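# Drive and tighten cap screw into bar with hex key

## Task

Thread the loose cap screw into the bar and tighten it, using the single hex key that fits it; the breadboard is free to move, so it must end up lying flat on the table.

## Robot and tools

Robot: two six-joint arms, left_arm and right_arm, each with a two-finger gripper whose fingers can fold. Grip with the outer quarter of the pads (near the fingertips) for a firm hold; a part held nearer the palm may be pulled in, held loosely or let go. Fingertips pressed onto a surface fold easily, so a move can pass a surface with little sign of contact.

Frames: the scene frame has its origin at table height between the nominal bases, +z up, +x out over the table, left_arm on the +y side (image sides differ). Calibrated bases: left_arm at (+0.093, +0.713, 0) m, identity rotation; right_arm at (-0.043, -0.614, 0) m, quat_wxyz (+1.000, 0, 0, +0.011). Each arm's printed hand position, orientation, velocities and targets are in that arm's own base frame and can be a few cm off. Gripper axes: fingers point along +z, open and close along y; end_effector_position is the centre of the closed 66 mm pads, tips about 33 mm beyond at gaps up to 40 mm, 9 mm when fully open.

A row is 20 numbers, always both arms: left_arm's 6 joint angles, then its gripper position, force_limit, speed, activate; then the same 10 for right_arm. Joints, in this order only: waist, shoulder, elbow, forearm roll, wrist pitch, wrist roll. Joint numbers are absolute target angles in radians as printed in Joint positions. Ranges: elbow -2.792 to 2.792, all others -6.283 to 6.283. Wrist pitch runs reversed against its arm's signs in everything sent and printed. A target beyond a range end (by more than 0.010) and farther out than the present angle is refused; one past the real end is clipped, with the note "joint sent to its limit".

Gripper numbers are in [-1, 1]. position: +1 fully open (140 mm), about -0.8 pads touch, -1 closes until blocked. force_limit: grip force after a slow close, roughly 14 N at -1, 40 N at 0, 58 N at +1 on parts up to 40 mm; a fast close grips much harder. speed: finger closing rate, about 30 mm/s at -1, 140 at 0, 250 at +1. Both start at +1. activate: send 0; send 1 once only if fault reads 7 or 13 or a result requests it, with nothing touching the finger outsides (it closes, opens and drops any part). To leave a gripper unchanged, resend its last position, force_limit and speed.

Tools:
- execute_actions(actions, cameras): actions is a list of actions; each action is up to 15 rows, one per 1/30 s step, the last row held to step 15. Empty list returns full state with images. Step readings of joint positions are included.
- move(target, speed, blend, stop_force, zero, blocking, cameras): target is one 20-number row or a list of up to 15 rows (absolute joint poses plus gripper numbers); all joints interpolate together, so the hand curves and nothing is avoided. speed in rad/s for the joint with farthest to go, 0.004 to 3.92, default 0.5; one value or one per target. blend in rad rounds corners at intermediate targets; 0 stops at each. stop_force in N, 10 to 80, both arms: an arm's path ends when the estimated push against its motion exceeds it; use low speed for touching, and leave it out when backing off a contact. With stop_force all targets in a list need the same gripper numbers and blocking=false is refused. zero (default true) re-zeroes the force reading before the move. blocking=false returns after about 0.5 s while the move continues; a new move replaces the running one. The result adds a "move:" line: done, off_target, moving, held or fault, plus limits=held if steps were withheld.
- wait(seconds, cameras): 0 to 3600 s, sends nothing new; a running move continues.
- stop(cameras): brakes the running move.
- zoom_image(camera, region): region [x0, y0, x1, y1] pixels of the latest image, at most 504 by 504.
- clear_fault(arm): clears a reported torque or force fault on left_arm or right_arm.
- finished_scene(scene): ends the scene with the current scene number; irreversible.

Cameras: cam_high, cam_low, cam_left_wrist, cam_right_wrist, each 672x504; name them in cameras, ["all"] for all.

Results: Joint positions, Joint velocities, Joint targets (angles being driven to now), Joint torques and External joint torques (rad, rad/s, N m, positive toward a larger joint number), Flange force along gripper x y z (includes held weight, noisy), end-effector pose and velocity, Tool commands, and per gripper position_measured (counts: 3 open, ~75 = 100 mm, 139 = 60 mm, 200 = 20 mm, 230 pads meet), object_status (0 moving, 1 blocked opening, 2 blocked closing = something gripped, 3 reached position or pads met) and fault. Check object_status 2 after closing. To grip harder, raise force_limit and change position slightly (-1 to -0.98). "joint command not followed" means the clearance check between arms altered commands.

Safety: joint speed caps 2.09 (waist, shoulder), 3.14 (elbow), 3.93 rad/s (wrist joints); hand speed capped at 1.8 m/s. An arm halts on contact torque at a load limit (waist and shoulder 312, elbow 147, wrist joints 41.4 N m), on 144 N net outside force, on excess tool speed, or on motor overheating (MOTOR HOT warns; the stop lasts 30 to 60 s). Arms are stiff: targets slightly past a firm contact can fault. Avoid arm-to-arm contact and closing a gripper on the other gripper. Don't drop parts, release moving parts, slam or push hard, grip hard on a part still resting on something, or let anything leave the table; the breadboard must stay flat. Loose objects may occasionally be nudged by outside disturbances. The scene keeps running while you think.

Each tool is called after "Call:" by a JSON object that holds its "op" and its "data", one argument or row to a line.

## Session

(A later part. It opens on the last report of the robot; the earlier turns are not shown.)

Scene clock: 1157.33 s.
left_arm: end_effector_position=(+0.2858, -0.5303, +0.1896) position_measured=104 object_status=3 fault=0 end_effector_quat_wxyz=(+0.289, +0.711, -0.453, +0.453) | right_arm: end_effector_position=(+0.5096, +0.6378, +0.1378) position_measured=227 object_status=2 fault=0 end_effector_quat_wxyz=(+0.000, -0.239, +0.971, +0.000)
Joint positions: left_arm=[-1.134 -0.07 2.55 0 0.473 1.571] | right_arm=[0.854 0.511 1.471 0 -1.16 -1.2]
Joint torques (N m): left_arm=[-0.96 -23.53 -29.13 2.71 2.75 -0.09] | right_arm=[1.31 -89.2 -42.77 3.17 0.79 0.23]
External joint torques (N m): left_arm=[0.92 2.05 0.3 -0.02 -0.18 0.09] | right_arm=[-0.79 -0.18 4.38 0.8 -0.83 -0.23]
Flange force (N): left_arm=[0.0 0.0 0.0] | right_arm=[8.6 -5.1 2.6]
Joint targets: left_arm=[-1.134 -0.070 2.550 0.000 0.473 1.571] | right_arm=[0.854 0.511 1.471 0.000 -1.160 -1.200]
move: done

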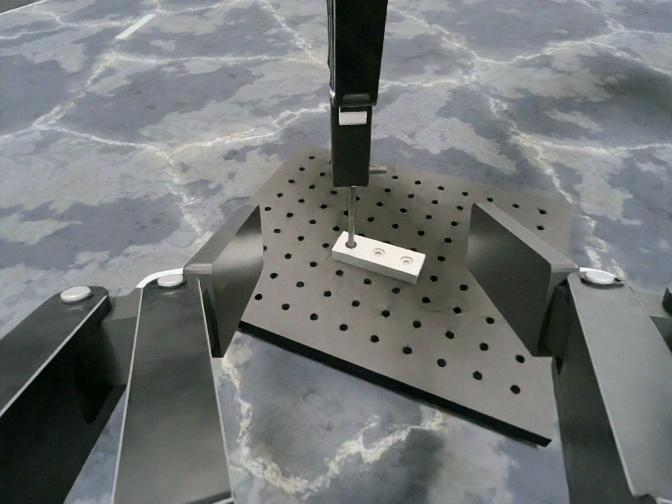

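Call:
{"op": "move", "data": {
  "target": [-1.1338,-0.0703,2.55,0,0.4729,1.5708,0.2,0,0,0,0.8544,0.511,1.471,0,-1.1596,0,-1,1,-1,0],
  "speed": 0.5
}}

Call:
{"op": "move", "data": {
  "target": [-1.1338,-0.0703,2.55,0,0.4729,1.5708,0.2,0,0,0,0.8544,0.511,1.471,0,-1.1596,1.2,-1,1,-1,0],
  "speed": 0.5
}}

Call:
{"op": "move", "data": {
  "target": [-1.1338,-0.0703,2.55,0,0.4729,1.5708,0.2,0,0,0,0.8544,0.511,1.471,0,-1.1596,2.4,-1,1,-1,0],
  "speed": 0.5,
  "cameras": ["cam_left_wrist"]
}}

Call:
{"op": "zoom_image", "data": {
  "camera": "cam_left_wrist",
  "region": [316, 150, 406, 260]
}}

Scene clock: 1169.17 s.
left_arm: end_effector_position=(+0.2858, -0.5303, +0.1896) position_measured=104 object_status=3 fault=0 end_effector_quat_wxyz=(+0.289, +0.711, -0.453, +0.453) | right_arm: end_effector_position=(+0.5096, +0.6378, +0.1373) position_measured=227 object_status=2 fault=0 end_effector_quat_wxyz=(+0.000, +0.351, +0.937, +0.000)
Joint positions: left_arm=[-1.134 -0.07 2.55 0 0.473 1.571] | right_arm=[0.854 0.511 1.471 0 -1.16 0]
Joint torques (N m): left_arm=[-0.93 -23.22 -28.96 2.7 2.74 -0.11] | right_arm=[0.85 -81.32 -36.93 2.87 0.59 -0.12]
External joint torques (N m): left_arm=[0.86 1.8 0.14 0 -0.17 0.11] | right_arm=[-1.11 -7.59 -1.29 1.09 -0.59 0.12]
Flange force (N): left_arm=[0.0 0.0 0.0] | right_arm=[-1.5 -7.7 -7.0]
Joint targets: left_arm=[-1.134 -0.070 2.550 0.000 0.473 1.571] | right_arm=[0.854 0.511 1.471 0.000 -1.160 0.000]
move: done

Scene clock: 1172.07 s.
left_arm: end_effector_position=(+0.2858, -0.5303, +0.1896) position_measured=104 object_status=3 fault=0 end_effector_quat_wxyz=(+0.289, +0.711, -0.453, +0.453) | right_arm: end_effector_position=(+0.5096, +0.6378, +0.1373) position_measured=227 object_status=2 fault=0 end_effector_quat_wxyz=(+0.000, +0.818, +0.575, +0.000)
Joint positions: left_arm=[-1.134 -0.07 2.55 0 0.473 1.571] | right_arm=[0.854 0.511 1.471 0 -1.16 1.2]
Joint torques (N m): left_arm=[-0.69 -23.89 -29.05 2.65 2.78 -0.19] | right_arm=[1.13 -90.25 -42.98 3.14 0.88 0.31]
External joint torques (N m): left_arm=[0.59 2.48 0.2 0.05 -0.22 0.19] | right_arm=[-0.88 0.82 4.54 0.81 -0.84 -0.31]
Flange force (N): left_arm=[0.0 0.0 0.0] | right_arm=[-8.9 -1.5 3.4]
Joint targets: left_arm=[-1.134 -0.070 2.550 0.000 0.473 1.571] | right_arm=[0.854 0.511 1.471 0.000 -1.160 1.200]
move: done

Scene clock: 1174.97 s.
left_arm: end_effector_position=(+0.2858, -0.5303, +0.1896) position_measured=104 object_status=3 fault=0 end_effector_quat_wxyz=(+0.289, +0.711, -0.453, +0.453) | right_arm: end_effector_position=(+0.5096, +0.6378, +0.1373) position_measured=227 object_status=2 fault=0 end_effector_quat_wxyz=(+0.000, +1.000, +0.013, +0.000)
Joint positions: left_arm=[-1.134 -0.07 2.55 0 0.473 1.571] | right_arm=[0.854 0.511 1.471 0 -1.16 2.4]
Joint torques (N m): left_arm=[-0.7 -23.48 -28.99 2.67 2.77 -0.14] | right_arm=[0.93 -92.68 -44.4 2.93 0.75 -0.19]
External joint torques (N m): left_arm=[0.68 2.07 0.16 0.03 -0.21 0.14] | right_arm=[-0.76 4.08 6.26 0.96 -0.72 0.19]
Flange force (N): left_arm=[0.0 0.0 0.0] | right_arm=[-4.7 6.7 7.3]
Joint targets: left_arm=[-1.134 -0.070 2.550 0.000 0.473 1.571] | right_arm=[0.854 0.511 1.471 0.000 -1.160 2.400]
move: done

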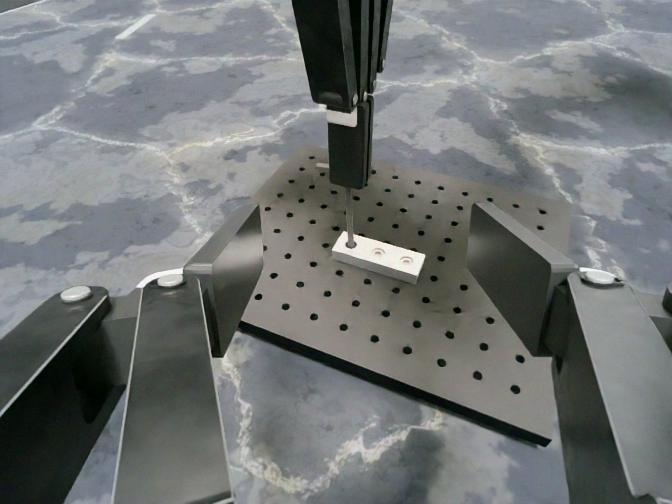

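Scaled by 4.582 from the camera's image (finer frame: 960x720).

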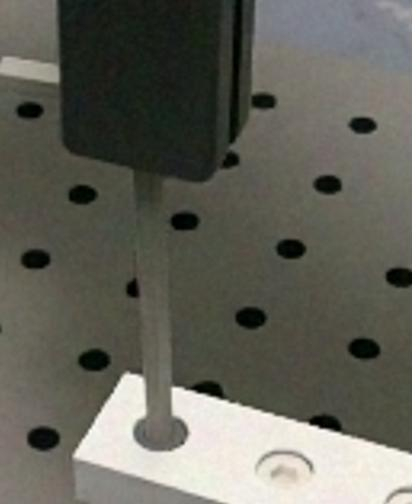

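Call:
{"op": "move", "data": {
  "target": [-1.1338,-0.0703,2.55,0,0.4729,1.5708,0.2,0,0,0,0.8544,0.5115,1.4715,0,-1.1586,3.6,-1,1,-1,0],
  "speed": 0.5
}}

Call:
{"op": "move", "data": {
  "target": [-1.1338,-0.0703,2.55,0,0.4729,1.5708,0.2,0,0,0,0.8544,0.5115,1.4715,0,-1.1586,4.8,-1,1,-1,0],
  "speed": 0.5
}}

Call:
{"op": "move", "data": {
  "target": [-1.1338,-0.0703,2.55,0,0.4729,1.5708,0.2,0,0,0,0.8544,0.5115,1.4715,0,-1.1586,6.2,-1,1,-1,0],
  "speed": 0.5,
  "cameras": ["cam_left_wrist"]
}}

Call:
{"op": "zoom_image", "data": {
  "camera": "cam_left_wrist",
  "region": [316, 150, 406, 260]
}}

Scene clock: 1187.47 s.
left_arm: end_effector_position=(+0.2858, -0.5303, +0.1896) position_measured=104 object_status=3 fault=0 end_effector_quat_wxyz=(+0.289, +0.711, -0.453, +0.453) | right_arm: end_effector_position=(+0.5096, +0.6378, +0.1367) position_measured=227 object_status=2 fault=0 end_effector_quat_wxyz=(+0.000, +0.832, -0.554, +0.000)
Joint positions: left_arm=[-1.134 -0.07 2.55 0 0.473 1.571] | right_arm=[0.854 0.511 1.471 0 -1.159 3.6]
Joint torques (N m): left_arm=[-0.59 -23.29 -29.03 2.68 2.77 -0.17] | right_arm=[1.58 -83.79 -38.66 3.11 0.6 0.25]
External joint torques (N m): left_arm=[0.51 2 0.22 0.02 -0.21 0.17] | right_arm=[-1.31 -4.93 0.43 0.78 -0.61 -0.25]
Flange force (N): left_arm=[0.0 0.0 0.0] | right_arm=[5.5 6.0 -3.8]
Joint targets: left_arm=[-1.134 -0.070 2.550 0.000 0.473 1.571] | right_arm=[0.854 0.512 1.472 0.000 -1.159 3.600]
move: done

Scene clock: 1190.37 s.
left_arm: end_effector_position=(+0.2858, -0.5303, +0.1896) position_measured=104 object_status=3 fault=0 end_effector_quat_wxyz=(+0.289, +0.711, -0.453, +0.453) | right_arm: end_effector_position=(+0.5096, +0.6378, +0.1367) position_measured=227 object_status=2 fault=0 end_effector_quat_wxyz=(+0.000, -0.374, +0.927, +0.000)
Joint positions: left_arm=[-1.134 -0.07 2.55 0 0.473 1.571] | right_arm=[0.854 0.512 1.472 0 -1.159 4.8]
Joint torques (N m): left_arm=[-0.9 -23.37 -28.99 2.71 2.75 -0.13] | right_arm=[1.22 -84.55 -39.71 3.35 0.86 -0.18]
External joint torques (N m): left_arm=[0.82 2.01 0.13 -0.01 -0.18 0.13] | right_arm=[-0.94 -4.34 1.54 0.58 -0.91 0.18]
Flange force (N): left_arm=[0.0 0.0 0.0] | right_arm=[9.1 -2.1 -2.8]
Joint targets: left_arm=[-1.134 -0.070 2.550 0.000 0.473 1.571] | right_arm=[0.854 0.512 1.472 0.000 -1.159 4.800]
move: done

Scene clock: 1193.67 s.
left_arm: end_effector_position=(+0.2858, -0.5303, +0.1896) position_measured=104 object_status=3 fault=0 end_effector_quat_wxyz=(+0.289, +0.711, -0.453, +0.453) | right_arm: end_effector_position=(+0.5096, +0.6378, +0.1367) position_measured=227 object_status=2 fault=0 end_effector_quat_wxyz=(+0.000, +0.311, +0.950, +0.000)
Joint positions: left_arm=[-1.134 -0.07 2.55 0 0.473 1.571] | right_arm=[0.854 0.512 1.472 0 -1.159 6.2]
Joint torques (N m): left_arm=[-1.01 -23.23 -29.07 2.69 2.79 -0.14] | right_arm=[1.21 -89.56 -42.62 3.08 0.54 -0.13]
External joint torques (N m): left_arm=[0.93 1.86 0.28 0 -0.23 0.13] | right_arm=[-0.91 0.64 4.41 0.89 -0.54 0.13]
Flange force (N): left_arm=[0.0 0.0 0.0] | right_arm=[-0.6 -9.1 3.6]
Joint targets: left_arm=[-1.134 -0.070 2.550 0.000 0.473 1.571] | right_arm=[0.854 0.512 1.472 0.000 -1.159 6.200]
move: done

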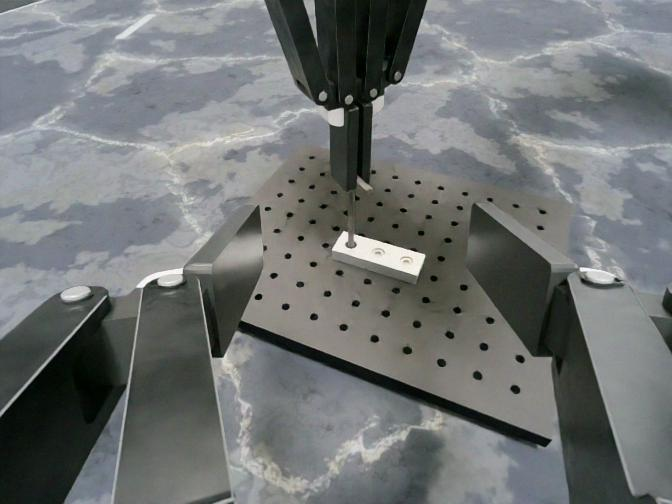

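Scaled by 4.582 from the camera's image (finer frame: 960x720).

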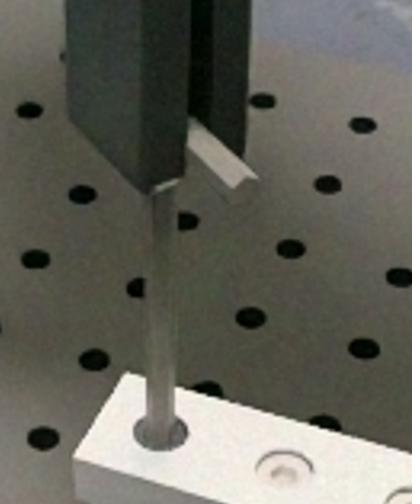

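Call:
{"op": "move", "data": {
  "target": [-1.1338,-0.0703,2.55,0,0.4729,1.5708,0.2,0,0,0,0.8544,0.5065,1.4646,0,-1.1705,6.2,-1,1,-1,0],
  "speed": 0.03
}}

Call:
{"op": "move", "data": {
  "target": [-1.1338,-0.0703,2.55,0,0.4729,1.5708,0.2,0,0,0,0.8544,0.5065,1.4646,0,-1.1705,-5.319,-1,1,-1,0],
  "speed": 2.5
}}

Call:
{"op": "move", "data": {
  "target": [-1.1338,-0.0703,2.55,0,0.4729,1.5708,0.2,0,0,0,0.8544,0.5115,1.4715,0,-1.1586,-5.319,-1,1,-1,0],
  "speed": 0.01,
  "stop_force": 15,
  "cameras": ["cam_left_wrist"]
}}

Call:
{"op": "zoom_image", "data": {
  "camera": "cam_left_wrist",
  "region": [326, 200, 386, 260]
}}

Scene clock: 1207.67 s.
left_arm: end_effector_position=(+0.2858, -0.5303, +0.1896) position_measured=104 object_status=3 fault=0 end_effector_quat_wxyz=(+0.289, +0.711, -0.453, +0.453) | right_arm: end_effector_position=(+0.5095, +0.6377, +0.1442) position_measured=227 object_status=2 fault=0 end_effector_quat_wxyz=(+0.000, +0.311, +0.950, +0.000)
Joint positions: left_arm=[-1.134 -0.07 2.55 0 0.473 1.571] | right_arm=[0.854 0.507 1.465 0 -1.17 6.2]
Joint torques (N m): left_arm=[-0.71 -23.32 -28.99 2.69 2.76 -0.16] | right_arm=[2.73 -89.02 -41.65 4.04 -0.37 -0.05]
External joint torques (N m): left_arm=[0.63 1.93 0.2 0.01 -0.2 0.16] | right_arm=[-2.51 0.58 3.36 -0.06 0.36 0.05]
Flange force (N): left_arm=[0.0 0.0 0.0] | right_arm=[-2.7 -7.7 4.1]
Joint targets: left_arm=[-1.134 -0.070 2.550 0.000 0.473 1.571] | right_arm=[0.854 0.506 1.465 0.000 -1.171 6.200]
move: done

Scene clock: 1213.20 s.
left_arm: end_effector_position=(+0.2858, -0.5303, +0.1896) position_measured=104 object_status=3 fault=0 end_effector_quat_wxyz=(+0.289, +0.711, -0.453, +0.453) | right_arm: end_effector_position=(+0.5095, +0.6377, +0.1443) position_measured=227 object_status=2 fault=0 end_effector_quat_wxyz=(+0.000, +0.745, +0.667, +0.000)
Joint positions: left_arm=[-1.134 -0.07 2.55 0 0.473 1.571] | right_arm=[0.854 0.506 1.465 0 -1.171 -5.319]
Joint torques (N m): left_arm=[-1.01 -23.37 -29.06 2.59 2.75 -0.1] | right_arm=[2.65 -89.08 -41.69 4.07 -0.09 -0.12]
External joint torques (N m): left_arm=[0.88 1.98 0.22 0.12 -0.19 0.1] | right_arm=[-2.57 0.82 3.36 -0.11 0.13 0.12]
Flange force (N): left_arm=[0.0 0.0 0.0] | right_arm=[-7.5 -1.2 3.9]
Joint targets: left_arm=[-1.134 -0.070 2.550 0.000 0.473 1.571] | right_arm=[0.854 0.506 1.465 0.000 -1.171 -5.319]
move: done

Scene clock: 1214.67 s.
left_arm: end_effector_position=(+0.2858, -0.5303, +0.1896) position_measured=104 object_status=3 fault=0 end_effector_quat_wxyz=(+0.289, +0.711, -0.453, +0.453) | right_arm: end_effector_position=(+0.5097, +0.6379, +0.1390) position_measured=227 object_status=2 fault=0 end_effector_quat_wxyz=(+0.000, +0.745, +0.667, +0.000)
Joint positions: left_arm=[-1.134 -0.07 2.55 0 0.473 1.571] | right_arm=[0.854 0.51 1.469 0 -1.162 -5.319]
Joint torques (N m): left_arm=[-0.79 -23.24 -29.15 2.65 2.82 -0.11] | right_arm=[2.11 -71.77 -29.88 3.74 -0.18 -0.1]
External joint torques (N m): left_arm=[0.7 1.85 0.33 0.05 -0.25 0.11] | right_arm=[-1.87 -16.9 -8.36 0.21 0.22 0.1]
Flange force (N): left_arm=[0.0 0.0 0.0] | right_arm=[-5.9 -1.2 -18.3]
Joint targets: left_arm=[-1.134 -0.070 2.550 0.000 0.473 1.571] | right_arm=[0.854 0.510 1.469 0.000 -1.162 -5.319]
move: contact (right_arm)

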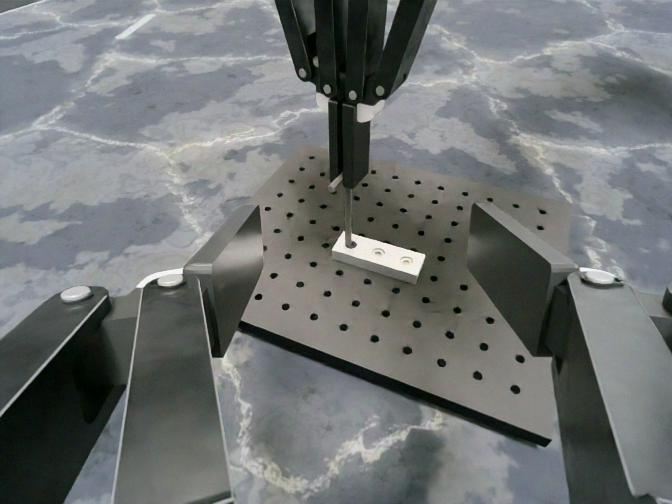

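Scaled by 8.400 from the camera's image (finer frame: 960x720).

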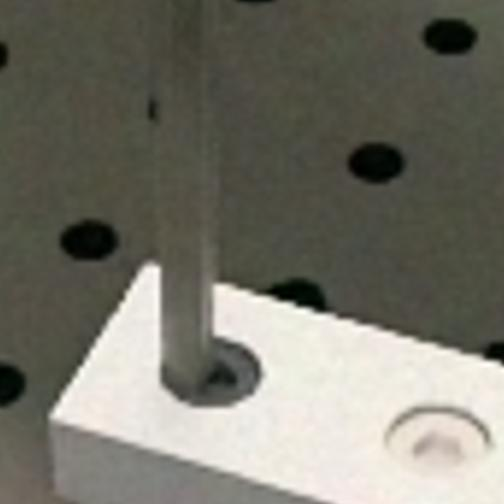

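Call:
{"op": "move", "data": {
  "target": [
    [-1.1338,-0.0703,2.55,0,0.4729,1.5708,0.2,0,0,0,0.8544,0.5065,1.4646,0,-1.1705,-5.319,-1,1,-1,0],
    [-1.1338,-0.0703,2.55,0,0.4729,1.5708,0.2,0,0,0,0.8554,0.5025,1.471,0,-1.1681,-5.319,-1,1,-1,0]
  ],
  "speed": 0.03
}}

Call:
{"op": "move", "data": {
  "target": [-1.1338,-0.0703,2.55,0,0.4729,1.5708,0.2,0,0,0,0.8554,0.5076,1.4784,0,-1.1556,-5.319,-1,1,-1,0],
  "speed": 0.01,
  "stop_force": 15,
  "cameras": ["cam_left_wrist"]
}}

Call:
{"op": "zoom_image", "data": {
  "camera": "cam_left_wrist",
  "region": [326, 200, 386, 260]
}}

Scene clock: 1229.03 s.
left_arm: end_effector_position=(+0.2858, -0.5303, +0.1896) position_measured=104 object_status=3 fault=0 end_effector_quat_wxyz=(+0.289, +0.711, -0.453, +0.453) | right_arm: end_effector_position=(+0.5072, +0.6362, +0.1443) position_measured=227 object_status=2 fault=0 end_effector_quat_wxyz=(+0.000, +0.745, +0.668, +0.000)
Joint positions: left_arm=[-1.134 -0.07 2.55 0 0.473 1.571] | right_arm=[0.855 0.503 1.471 0 -1.168 -5.319]
Joint torques (N m): left_arm=[-0.66 -23.53 -28.94 2.69 2.8 -0.14] | right_arm=[2.57 -88.78 -41.71 4.03 -0.12 -0.07]
External joint torques (N m): left_arm=[0.59 2.17 0.06 0.01 -0.23 0.14] | right_arm=[-2.37 0.52 3.23 -0.05 0.16 0.07]
Flange force (N): left_arm=[0.0 0.0 0.0] | right_arm=[-7.5 -1.4 3.6]
Joint targets: left_arm=[-1.134 -0.070 2.550 0.000 0.473 1.571] | right_arm=[0.855 0.502 1.471 0.000 -1.168 -5.319]
move: done

Scene clock: 1230.53 s.
left_arm: end_effector_position=(+0.2858, -0.5303, +0.1896) position_measured=104 object_status=3 fault=0 end_effector_quat_wxyz=(+0.289, +0.711, -0.453, +0.453) | right_arm: end_effector_position=(+0.5072, +0.6363, +0.1389) position_measured=227 object_status=2 fault=0 end_effector_quat_wxyz=(+0.000, +0.744, +0.668, +0.000)
Joint positions: left_arm=[-1.134 -0.07 2.55 0 0.473 1.571] | right_arm=[0.855 0.506 1.476 0 -1.159 -5.319]
Joint torques (N m): left_arm=[-0.78 -23.26 -28.99 2.7 2.78 -0.17] | right_arm=[1.93 -70.51 -28.9 3.61 -0.31 -0.02]
External joint torques (N m): left_arm=[0.7 1.96 0.15 0.01 -0.22 0.17] | right_arm=[-1.7 -17.74 -9.33 0.34 0.35 0.02]
Flange force (N): left_arm=[0.0 0.0 0.0] | right_arm=[-5.1 -0.8 -19.6]
Joint targets: left_arm=[-1.134 -0.070 2.550 0.000 0.473 1.571] | right_arm=[0.855 0.506 1.476 0.000 -1.159 -5.319]
move: contact (right_arm)

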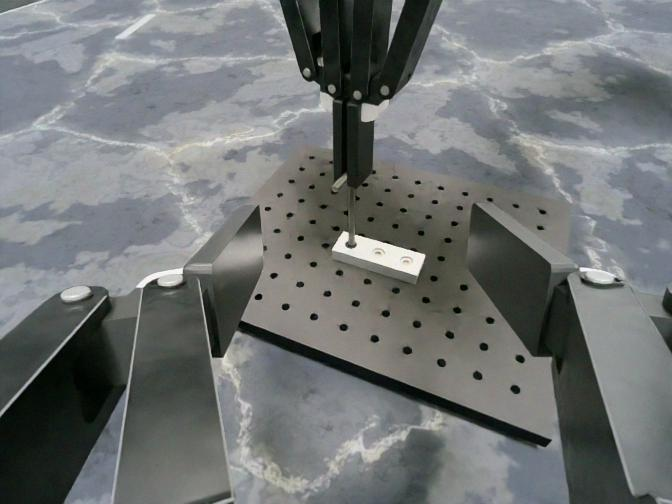

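Scaled by 8.400 from the camera's image (finer frame: 960x720).

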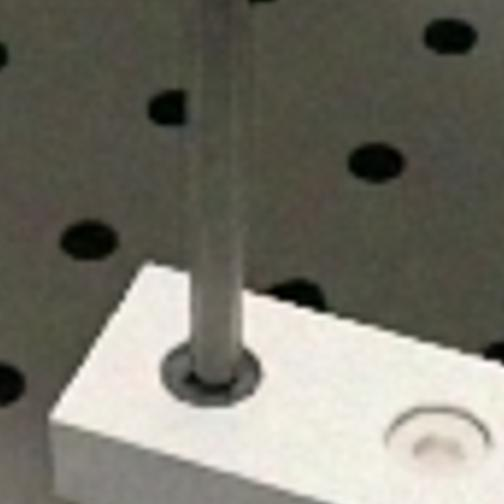

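Call:
{"op": "move", "data": {
  "target": [
    [-1.1338,-0.0703,2.55,0,0.4729,1.5708,0.2,0,0,0,0.8554,0.5045,1.473,0,-1.1641,-5.319,-1,1,-1,0],
    [-1.1338,-0.0703,2.55,0,0.4729,1.5708,0.2,0,0,0,0.8569,0.5061,1.4705,0,-1.165,-5.319,-1,1,-1,0]
  ],
  "speed": 0.03
}}

Call:
{"op": "move", "data": {
  "target": [-1.1338,-0.0703,2.55,0,0.4729,1.5708,0.2,0,0,0,0.8569,0.5092,1.4758,0,-1.1566,-5.319,-1,1,-1,0],
  "speed": 0.01,
  "stop_force": 15,
  "cameras": ["cam_left_wrist"]
}}

Call:
{"op": "zoom_image", "data": {
  "camera": "cam_left_wrist",
  "region": [326, 200, 386, 260]
}}

Scene clock: 1241.53 s.
left_arm: end_effector_position=(+0.2858, -0.5303, +0.1896) position_measured=104 object_status=3 fault=0 end_effector_quat_wxyz=(+0.289, +0.711, -0.453, +0.453) | right_arm: end_effector_position=(+0.5070, +0.6379, +0.1416) position_measured=227 object_status=2 fault=0 end_effector_quat_wxyz=(+0.000, +0.744, +0.668, +0.000)
Joint positions: left_arm=[-1.134 -0.07 2.55 0 0.473 1.571] | right_arm=[0.857 0.506 1.471 0 -1.165 -5.319]
Joint torques (N m): left_arm=[-1 -23.29 -29.14 2.68 2.74 -0.13] | right_arm=[3.81 -88.84 -42.65 4.02 -0.04 -0.07]
External joint torques (N m): left_arm=[0.94 1.91 0.3 0.02 -0.18 0.13] | right_arm=[-3.2 -0.01 4.17 -0.04 0.09 0.07]
Flange force (N): left_arm=[0.0 0.0 0.0] | right_arm=[-10.6 -2.2 4.0]
Joint targets: left_arm=[-1.134 -0.070 2.550 0.000 0.473 1.571] | right_arm=[0.857 0.506 1.470 0.000 -1.165 -5.319]
move: done

Scene clock: 1243.20 s.
left_arm: end_effector_position=(+0.2858, -0.5303, +0.1896) position_measured=104 object_status=3 fault=0 end_effector_quat_wxyz=(+0.289, +0.711, -0.453, +0.453) | right_arm: end_effector_position=(+0.5069, +0.6378, +0.1363) position_measured=227 object_status=2 fault=0 end_effector_quat_wxyz=(+0.000, +0.744, +0.668, +0.000)
Joint positions: left_arm=[-1.134 -0.07 2.55 0 0.473 1.571] | right_arm=[0.857 0.509 1.476 0 -1.157 -5.319]
Joint torques (N m): left_arm=[-0.93 -22.9 -28.91 2.68 2.73 -0.13] | right_arm=[2.79 -82.66 -36.85 3.78 -0.19 0]
External joint torques (N m): left_arm=[0.9 1.51 0.1 0.02 -0.17 0.13] | right_arm=[-2.89 -5.66 -1.2 0.14 0.23 0]
Flange force (N): left_arm=[0.0 0.0 0.0] | right_arm=[-6.9 -0.2 -4.4]
Joint targets: left_arm=[-1.134 -0.070 2.550 0.000 0.473 1.571] | right_arm=[0.857 0.509 1.476 0.000 -1.157 -5.319]
move: done

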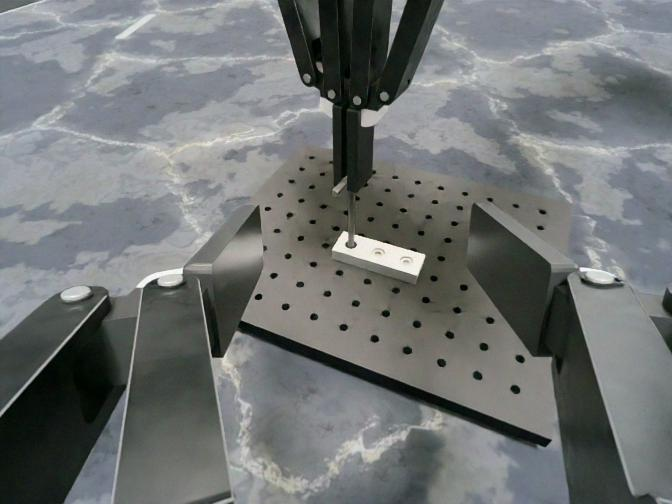

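Scaled by 8.400 from the camera's image (finer frame: 960x720).

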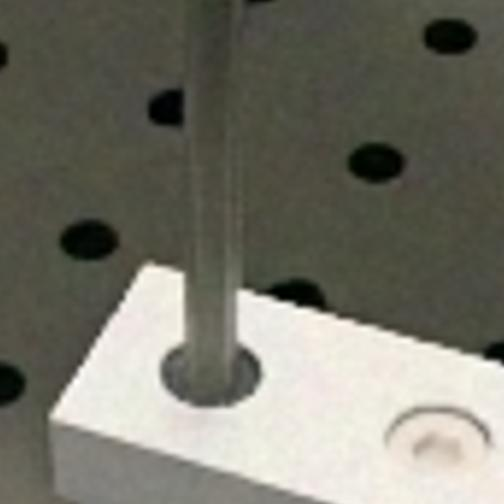

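Call:
{"op": "move", "data": {
  "target": [-1.1338,-0.0703,2.55,0,0.4729,1.5708,0.2,0,0,0,0.8569,0.5092,1.4758,0,-1.1566,-4.3,-1,1,-1,0],
  "speed": 0.4
}}

Call:
{"op": "move", "data": {
  "target": [-1.1338,-0.0703,2.55,0,0.4729,1.5708,0.2,0,0,0,0.8569,0.5092,1.4758,0,-1.1566,-3.3,-1,1,-1,0],
  "speed": 0.4
}}

Call:
{"op": "move", "data": {
  "target": [-1.1338,-0.0703,2.55,0,0.4729,1.5708,0.2,0,0,0,0.8569,0.5092,1.4758,0,-1.1566,-2.3,-1,1,-1,0],
  "speed": 0.4,
  "cameras": ["cam_left_wrist"]
}}

Call:
{"op": "zoom_image", "data": {
  "camera": "cam_left_wrist",
  "region": [316, 150, 406, 260]
}}

Scene clock: 1255.90 s.
left_arm: end_effector_position=(+0.2858, -0.5303, +0.1896) position_measured=104 object_status=3 fault=0 end_effector_quat_wxyz=(+0.289, +0.711, -0.453, +0.453) | right_arm: end_effector_position=(+0.5069, +0.6378, +0.1363) position_measured=227 object_status=2 fault=0 end_effector_quat_wxyz=(+0.000, +0.975, +0.220, +0.000)
Joint positions: left_arm=[-1.134 -0.07 2.55 0 0.473 1.571] | right_arm=[0.857 0.509 1.476 0 -1.157 -4.3]
Joint torques (N m): left_arm=[-0.79 -23.38 -29.05 2.68 2.77 -0.13] | right_arm=[1.82 -87.24 -40.29 3.62 -0.39 -0.01]
External joint torques (N m): left_arm=[0.69 2 0.19 0.03 -0.2 0.13] | right_arm=[-1.58 -1.51 2.02 0.29 0.44 0.01]
Flange force (N): left_arm=[0.0 0.0 0.0] | right_arm=[-5.9 5.0 1.6]
Joint targets: left_arm=[-1.134 -0.070 2.550 0.000 0.473 1.571] | right_arm=[0.857 0.509 1.476 0.000 -1.157 -4.300]
move: done

Scene clock: 1258.87 s.
left_arm: end_effector_position=(+0.2858, -0.5303, +0.1896) position_measured=104 object_status=3 fault=0 end_effector_quat_wxyz=(+0.289, +0.711, -0.453, +0.453) | right_arm: end_effector_position=(+0.5069, +0.6378, +0.1363) position_measured=227 object_status=2 fault=0 end_effector_quat_wxyz=(+0.000, +0.962, -0.274, +0.000)
Joint positions: left_arm=[-1.134 -0.07 2.55 0 0.473 1.571] | right_arm=[0.857 0.509 1.476 0 -1.157 -3.3]
Joint torques (N m): left_arm=[-0.81 -23.27 -28.97 2.64 2.8 -0.12] | right_arm=[1.77 -89.39 -40.5 3.29 -0.7 -0.01]
External joint torques (N m): left_arm=[0.73 1.89 0.13 0.06 -0.23 0.12] | right_arm=[-2 1.01 2.33 0.57 0.71 0.01]
Flange force (N): left_arm=[0.0 0.0 0.0] | right_arm=[1.9 5.0 3.9]
Joint targets: left_arm=[-1.134 -0.070 2.550 0.000 0.473 1.571] | right_arm=[0.857 0.509 1.476 0.000 -1.157 -3.300]
move: done

Scene clock: 1261.83 s.
left_arm: end_effector_position=(+0.2858, -0.5303, +0.1896) position_measured=104 object_status=3 fault=0 end_effector_quat_wxyz=(+0.289, +0.711, -0.453, +0.453) | right_arm: end_effector_position=(+0.5069, +0.6378, +0.1363) position_measured=227 object_status=2 fault=0 end_effector_quat_wxyz=(+0.000, +0.713, -0.702, +0.000)
Joint positions: left_arm=[-1.134 -0.07 2.55 0 0.473 1.571] | right_arm=[0.857 0.509 1.476 0 -1.157 -2.3]
Joint torques (N m): left_arm=[-0.98 -23.41 -28.93 2.7 2.81 -0.11] | right_arm=[1.25 -88.65 -39.96 3.34 -1.12 0.31]
External joint torques (N m): left_arm=[0.9 2.06 0.13 0 -0.25 0.11] | right_arm=[-1.35 0.05 1.83 0.55 1.09 -0.31]
Flange force (N): left_arm=[0.0 0.0 0.0] | right_arm=[5.4 1.8 3.4]
Joint targets: left_arm=[-1.134 -0.070 2.550 0.000 0.473 1.571] | right_arm=[0.857 0.509 1.476 0.000 -1.157 -2.300]
move: done

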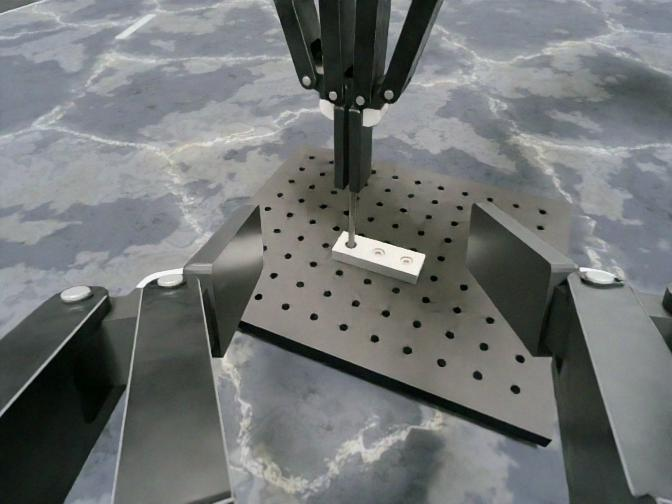

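Scaled by 4.582 from the camera's image (finer frame: 960x720).

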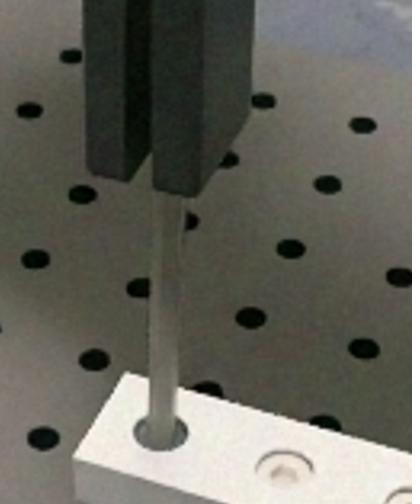

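Call:
{"op": "move", "data": {
  "target": [-1.1338,-0.0703,2.55,0,0.4729,1.5708,0.2,0,0,0,0.8569,0.5092,1.4758,0,-1.1566,-1.3,-1,1,-1,0],
  "speed": 0.4
}}

Call:
{"op": "move", "data": {
  "target": [-1.1338,-0.0703,2.55,0,0.4729,1.5708,0.2,0,0,0,0.8569,0.5092,1.4758,0,-1.1566,-0.3,-1,1,-1,0],
  "speed": 0.4
}}

Call:
{"op": "move", "data": {
  "target": [-1.1338,-0.0703,2.55,0,0.4729,1.5708,0.2,0,0,0,0.8569,0.5092,1.4758,0,-1.1566,0.7,-1,1,-1,0],
  "speed": 0.4,
  "cameras": ["cam_left_wrist"]
}}

Call:
{"op": "zoom_image", "data": {
  "camera": "cam_left_wrist",
  "region": [316, 150, 406, 260]
}}

Scene clock: 1277.67 s.
left_arm: end_effector_position=(+0.2858, -0.5303, +0.1896) position_measured=104 object_status=3 fault=0 end_effector_quat_wxyz=(+0.289, +0.711, -0.453, +0.453) | right_arm: end_effector_position=(+0.5069, +0.6378, +0.1363) position_measured=227 object_status=2 fault=0 end_effector_quat_wxyz=(+0.000, -0.289, +0.957, +0.000)
Joint positions: left_arm=[-1.134 -0.07 2.55 0 0.473 1.571] | right_arm=[0.857 0.509 1.476 0 -1.157 -1.3]
Joint torques (N m): left_arm=[-0.86 -23.3 -29.01 2.61 2.74 -0.15] | right_arm=[3.64 -88.83 -39.94 4.24 -1.19 -0.28]
External joint torques (N m): left_arm=[0.8 1.88 0.2 0.08 -0.18 0.15] | right_arm=[-3.48 0.39 1.83 -0.3 1.14 0.28]
Flange force (N): left_arm=[0.0 0.0 0.0] | right_arm=[3.5 -5.2 3.7]
Joint targets: left_arm=[-1.134 -0.070 2.550 0.000 0.473 1.571] | right_arm=[0.857 0.509 1.476 0.000 -1.157 -1.300]
move: done

Scene clock: 1280.63 s.
left_arm: end_effector_position=(+0.2858, -0.5303, +0.1896) position_measured=104 object_status=3 fault=0 end_effector_quat_wxyz=(+0.289, +0.711, -0.453, +0.453) | right_arm: end_effector_position=(+0.5069, +0.6378, +0.1363) position_measured=227 object_status=2 fault=0 end_effector_quat_wxyz=(+0.000, +0.205, +0.979, +0.000)
Joint positions: left_arm=[-1.134 -0.07 2.55 0 0.473 1.571] | right_arm=[0.857 0.509 1.476 0 -1.157 -0.3]
Joint torques (N m): left_arm=[-1.07 -23.49 -28.96 2.68 2.76 -0.13] | right_arm=[5.13 -86.32 -35.87 5.28 -2.72 0.95]
External joint torques (N m): left_arm=[0.99 2.12 0.14 0.02 -0.19 0.13] | right_arm=[-4.59 -1.95 -2.08 -1.32 2.71 -0.95]
Flange force (N): left_arm=[0.0 0.0 0.0] | right_arm=[-6.4 -2.3 1.1]
Joint targets: left_arm=[-1.134 -0.070 2.550 0.000 0.473 1.571] | right_arm=[0.857 0.509 1.476 0.000 -1.157 -0.300]
move: done

Scene clock: 1283.60 s.
left_arm: end_effector_position=(+0.2858, -0.5303, +0.1896) position_measured=104 object_status=3 fault=0 end_effector_quat_wxyz=(+0.289, +0.711, -0.453, +0.453) | right_arm: end_effector_position=(+0.5069, +0.6378, +0.1363) position_measured=233 object_status=3 fault=0 end_effector_quat_wxyz=(+0.000, +0.649, +0.760, +0.000)
Joint positions: left_arm=[-1.134 -0.07 2.55 0 0.473 1.571] | right_arm=[0.857 0.509 1.476 0 -1.157 0.7]
Joint torques (N m): left_arm=[-0.62 -23.43 -29.01 2.61 2.76 -0.13] | right_arm=[5.66 -87.8 -44.11 5.38 2.18 -0.19]
External joint torques (N m): left_arm=[0.51 2.1 0.17 0.09 -0.19 0.13] | right_arm=[-5.45 -0.8 5.94 -1.42 -2.15 0.19]
Flange force (N): left_arm=[0.0 0.0 0.0] | right_arm=[-14.0 -5.7 1.6]
Joint targets: left_arm=[-1.134 -0.070 2.550 0.000 0.473 1.571] | right_arm=[0.857 0.509 1.476 0.000 -1.157 0.700]
move: done

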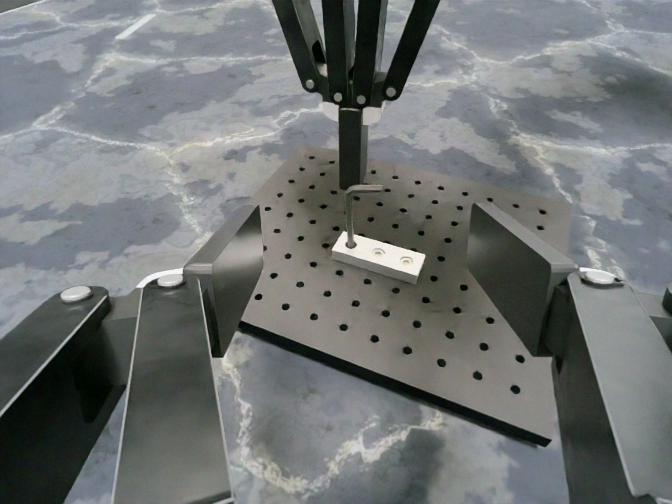

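Scaled by 4.582 from the camera's image (finer frame: 960x720).

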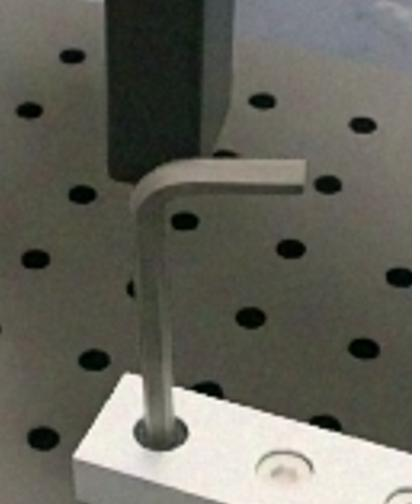

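Call:
{"op": "move", "data": {
  "target": [-1.1338,-0.0703,2.55,0,0.4729,1.5708,0.2,0,0,0,0.8569,0.4845,1.438,0,-1.2191,0.7,-1,1,-1,0],
  "speed": 0.08
}}

Call:
{"op": "move", "data": {
  "target": [-1.1338,-0.0703,2.55,0,0.4729,1.5708,0.2,0,0,0,0.8642,0.4641,1.4657,0,-1.2118,-1.121,-0.44,1,0,0],
  "speed": 0.8,
  "cameras": ["cam_left_wrist","cam_right_wrist"]
}}

Call:
{"op": "zoom_image", "data": {
  "camera": "cam_right_wrist",
  "region": [270, 130, 450, 310]
}}

Call:
{"op": "zoom_image", "data": {
  "camera": "cam_left_wrist",
  "region": [316, 150, 406, 260]
}}

Scene clock: 1310.60 s.
left_arm: end_effector_position=(+0.2858, -0.5303, +0.1896) position_measured=104 object_status=3 fault=0 end_effector_quat_wxyz=(+0.289, +0.711, -0.453, +0.453) | right_arm: end_effector_position=(+0.5066, +0.6375, +0.1760) position_measured=233 object_status=3 fault=0 end_effector_quat_wxyz=(+0.000, +0.650, +0.760, +0.000)
Joint positions: left_arm=[-1.134 -0.07 2.55 0 0.473 1.571] | right_arm=[0.857 0.485 1.438 0 -1.219 0.7]
Joint torques (N m): left_arm=[-0.53 -23.27 -29.1 2.67 2.77 -0.13] | right_arm=[2.61 -87.54 -43.06 4.14 0.05 -0.15]
External joint torques (N m): left_arm=[0.45 1.89 0.26 0.03 -0.2 0.13] | right_arm=[-2.23 0.67 4.17 -0.11 -0.03 0.15]
Flange force (N): left_arm=[0.0 0.0 0.0] | right_arm=[-7.9 -4.9 4.7]
Joint targets: left_arm=[-1.134 -0.070 2.550 0.000 0.473 1.571] | right_arm=[0.857 0.485 1.438 0.000 -1.219 0.700]
move: done

Scene clock: 1313.47 s.
left_arm: end_effector_position=(+0.2858, -0.5303, +0.1896) position_measured=104 object_status=3 fault=0 end_effector_quat_wxyz=(+0.289, +0.711, -0.453, +0.453) | right_arm: end_effector_position=(+0.4937, +0.6315, +0.1780) position_measured=185 object_status=3 fault=0 end_effector_quat_wxyz=(+0.000, -0.206, +0.979, +0.000)
Joint positions: left_arm=[-1.134 -0.07 2.55 0 0.473 1.571] | right_arm=[0.864 0.464 1.466 0 -1.212 -1.121]
Joint torques (N m): left_arm=[-0.7 -23.11 -29.02 2.71 2.76 -0.14] | right_arm=[3.74 -85.99 -42.39 4.07 -0.1 0.13]
External joint torques (N m): left_arm=[0.65 1.66 0.18 -0.01 -0.19 0.13] | right_arm=[-3.23 0.15 3.24 -0.02 0.06 -0.13]
Flange force (N): left_arm=[0.0 0.0 0.0] | right_arm=[4.7 -7.3 3.5]
Joint targets: left_arm=[-1.134 -0.070 2.550 0.000 0.473 1.571] | right_arm=[0.864 0.464 1.466 0.000 -1.212 -1.121]
move: done

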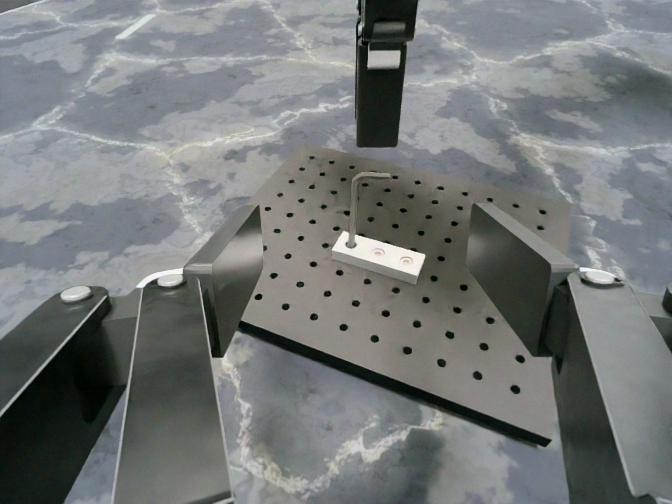

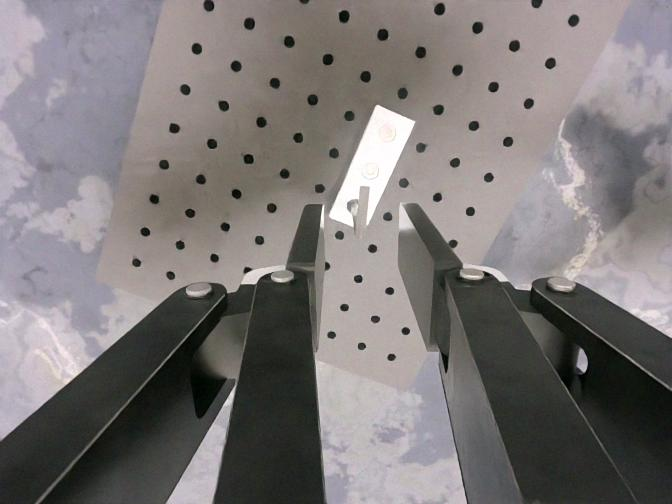

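Scaled by 2.800 from the camera's image (finer frame: 960x720).

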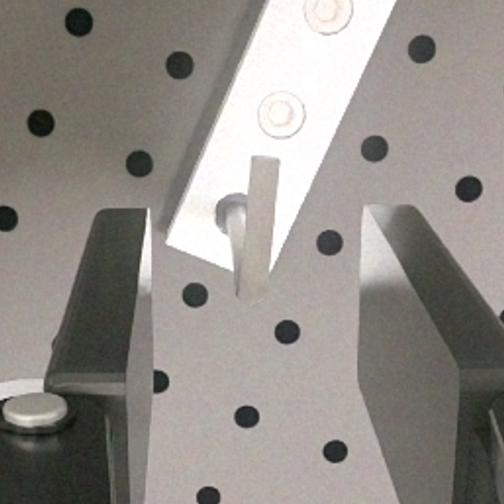

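Scaled by 4.582 from the camera's image (finer frame: 960x720).

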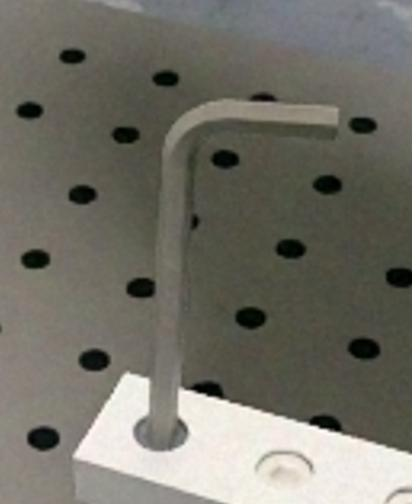

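Call:
{"op": "move", "data": {
  "target": [
    [-1.1338,-0.0703,2.55,0,0.4729,1.5708,0.2,0,0,0,0.8642,0.4889,1.5048,0,-1.1479,-1.121,-0.44,1,0,0],
    [-1.1338,-0.0703,2.55,0,0.4729,1.5708,0.2,0,0,0,0.8642,0.4889,1.5048,0,-1.1479,-1.121,-1,1,-1,0]
  ],
  "speed": 0.1
}}

Call:
{"op": "move", "data": {
  "target": [-1.1338,-0.0703,2.55,0,0.4729,1.5708,0.2,0,0,0,0.8683,0.4926,1.4989,0,-1.1501,-0.821,-1,1,-1,0],
  "speed": 0.1,
  "cameras": ["cam_left_wrist"]
}}

Call:
{"op": "zoom_image", "data": {
  "camera": "cam_left_wrist",
  "region": [316, 150, 406, 260]
}}

Scene clock: 1328.37 s.
left_arm: end_effector_position=(+0.2858, -0.5303, +0.1896) position_measured=104 object_status=3 fault=0 end_effector_quat_wxyz=(+0.289, +0.711, -0.453, +0.453) | right_arm: end_effector_position=(+0.4938, +0.6316, +0.1379) position_measured=227 object_status=0 fault=0 end_effector_quat_wxyz=(+0.000, -0.206, +0.979, +0.000)
Joint positions: left_arm=[-1.134 -0.07 2.55 0 0.473 1.571] | right_arm=[0.864 0.489 1.505 0 -1.148 -1.121]
Joint torques (N m): left_arm=[-0.81 -23.28 -28.92 2.7 2.76 -0.17] | right_arm=[4.09 -78.97 -35.74 3.97 -0.26 -0.79]
External joint torques (N m): left_arm=[0.7 1.92 0.13 0 -0.2 0.16] | right_arm=[-4.3 -7.23 -2.11 -0.06 0.22 0.79]
Flange force (N): left_arm=[0.0 0.0 0.0] | right_arm=[3.3 -6.8 -6.4]
Joint targets: left_arm=[-1.134 -0.070 2.550 0.000 0.473 1.571] | right_arm=[0.864 0.489 1.505 0.000 -1.148 -1.121]
move: done

Scene clock: 1331.70 s.
left_arm: end_effector_position=(+0.2858, -0.5303, +0.1896) position_measured=104 object_status=3 fault=0 end_effector_quat_wxyz=(+0.289, +0.711, -0.453, +0.453) | right_arm: end_effector_position=(+0.4928, +0.6355, +0.1380) position_measured=227 object_status=2 fault=0 end_effector_quat_wxyz=(+0.000, -0.059, +0.998, +0.000)
Joint positions: left_arm=[-1.134 -0.07 2.55 0 0.473 1.571] | right_arm=[0.868 0.493 1.499 0 -1.15 -0.821]
Joint torques (N m): left_arm=[-0.67 -23.64 -28.93 2.7 2.75 -0.1] | right_arm=[0.62 -81.53 -38.47 4.01 0.83 1.6]
External joint torques (N m): left_arm=[0.6 2.26 0.11 -0.01 -0.19 0.1] | right_arm=[0.01 -5.46 0.5 -0.06 -0.87 -1.6]
Flange force (N): left_arm=[0.0 0.0 0.0] | right_arm=[4.6 -7.5 -4.5]
Joint targets: left_arm=[-1.134 -0.070 2.550 0.000 0.473 1.571] | right_arm=[0.868 0.493 1.499 0.000 -1.150 -0.821]
move: done

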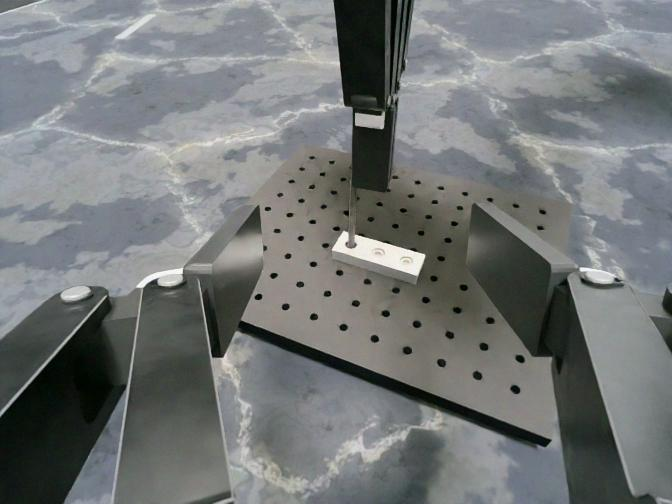

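Scaled by 4.582 from the camera's image (finer frame: 960x720).

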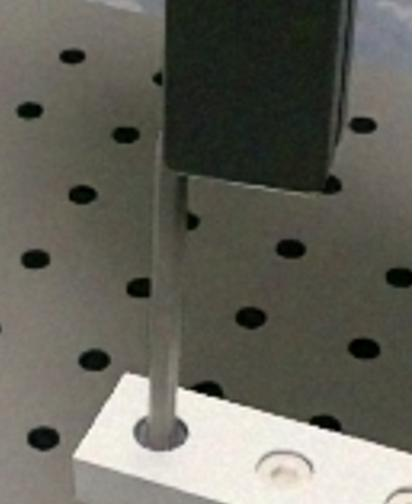

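Call:
{"op": "move", "data": {
  "target": [-1.1338,-0.0703,2.55,0,0.4729,1.5708,0.2,0,0,0,0.8714,0.4977,1.4909,0,-1.153,-0.521,-1,1,-1,0],
  "speed": 0.1,
  "cameras": ["cam_left_wrist","cam_high"]
}}

Call:
{"op": "zoom_image", "data": {
  "camera": "cam_left_wrist",
  "region": [316, 150, 406, 260]
}}

Scene clock: 1339.97 s.
left_arm: end_effector_position=(+0.2858, -0.5303, +0.1896) position_measured=104 object_status=3 fault=0 end_effector_quat_wxyz=(+0.289, +0.711, -0.453, +0.453) | right_arm: end_effector_position=(+0.4930, +0.6397, +0.1379) position_measured=227 object_status=2 fault=0 end_effector_quat_wxyz=(+0.000, +0.089, +0.996, +0.000)
Joint positions: left_arm=[-1.134 -0.07 2.55 0 0.473 1.571] | right_arm=[0.871 0.498 1.491 0 -1.153 -0.521]
Joint torques (N m): left_arm=[-0.64 -23.11 -28.91 2.66 2.74 -0.04] | right_arm=[-0.77 -77.6 -36.44 4.35 1.02 2.55]
External joint torques (N m): left_arm=[0.48 1.79 0.11 0.05 -0.18 0.04] | right_arm=[0.79 -9.38 -1.43 -0.43 -1.05 -2.55]
Flange force (N): left_arm=[0.0 0.0 0.0] | right_arm=[2.5 -9.6 -9.1]
Joint targets: left_arm=[-1.134 -0.070 2.550 0.000 0.473 1.571] | right_arm=[0.871 0.498 1.491 0.000 -1.153 -0.521]
move: done
Images, in order (width x height): cam_high 672x504, cam_left_wrist 672x504.

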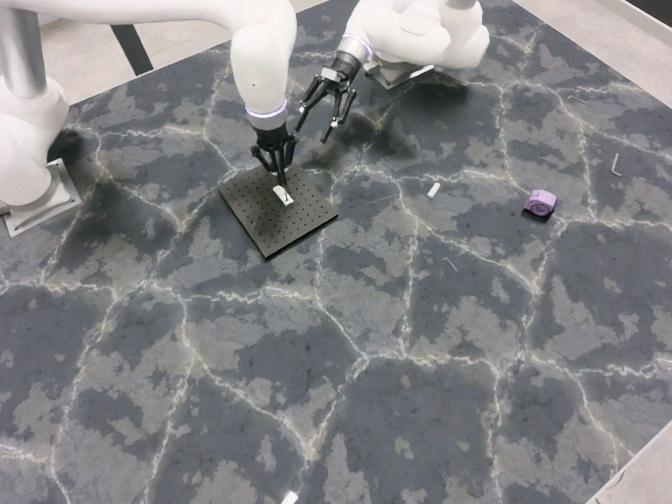

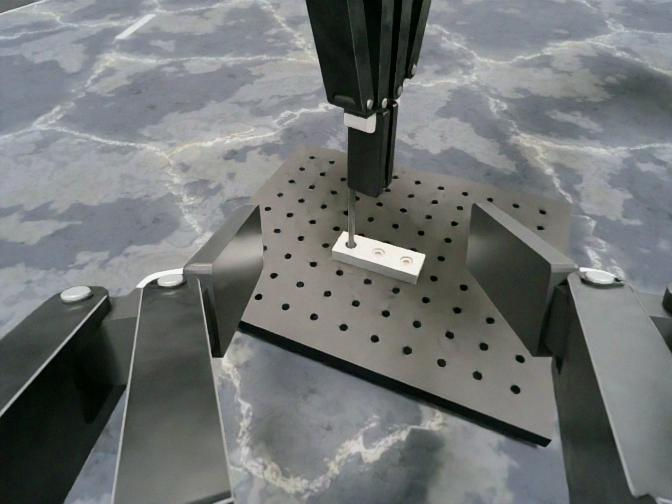

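Scaled by 4.582 from the camera's image (finer frame: 960x720).

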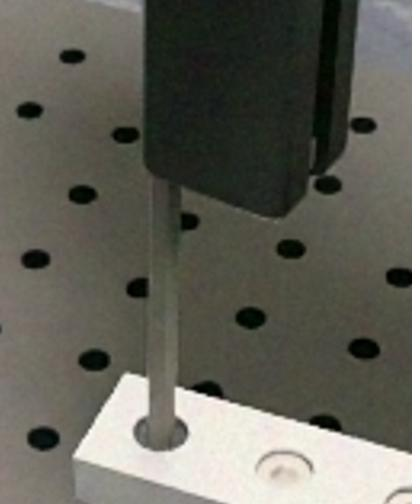

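Call:
{"op": "move", "data": {
  "target": [-1.1338,-0.0703,2.55,0,0.4729,1.5708,0.2,0,0,0,0.8732,0.5035,1.4817,0,-1.1564,-0.221,-1,1,-1,0],
  "speed": 0.1,
  "cameras": ["cam_left_wrist"]
}}

Call:
{"op": "zoom_image", "data": {
  "camera": "cam_left_wrist",
  "region": [316, 150, 406, 260]
}}

Scene clock: 1352.33 s.
left_arm: end_effector_position=(+0.2858, -0.5303, +0.1896) position_measured=104 object_status=3 fault=0 end_effector_quat_wxyz=(+0.289, +0.711, -0.453, +0.453) | right_arm: end_effector_position=(+0.4944, +0.6436, +0.1380) position_measured=227 object_status=2 fault=0 end_effector_quat_wxyz=(+0.000, +0.236, +0.972, +0.000)
Joint positions: left_arm=[-1.134 -0.07 2.55 0 0.473 1.571] | right_arm=[0.873 0.503 1.482 0 -1.156 -0.221]
Joint torques (N m): left_arm=[-0.79 -23.26 -28.94 2.66 2.78 -0.14] | right_arm=[-2.64 -75.2 -35.71 3.83 1.87 3.03]
External joint torques (N m): left_arm=[0.64 1.92 0.11 0.05 -0.22 0.14] | right_arm=[2.76 -12.78 -2.38 0.13 -1.88 -3.03]
Flange force (N): left_arm=[0.0 0.0 0.0] | right_arm=[1.8 -11.6 -13.5]
Joint targets: left_arm=[-1.134 -0.070 2.550 0.000 0.473 1.571] | right_arm=[0.873 0.504 1.482 0.000 -1.156 -0.221]
move: done

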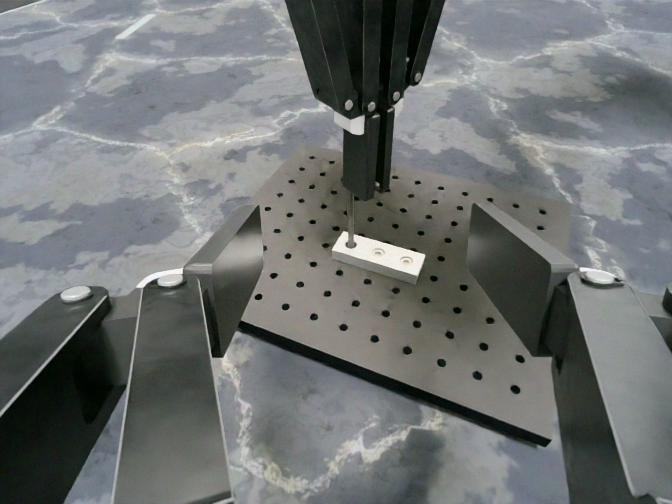

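Scaled by 4.582 from the camera's image (finer frame: 960x720).

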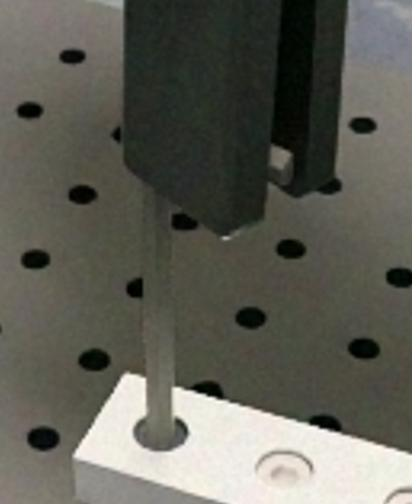

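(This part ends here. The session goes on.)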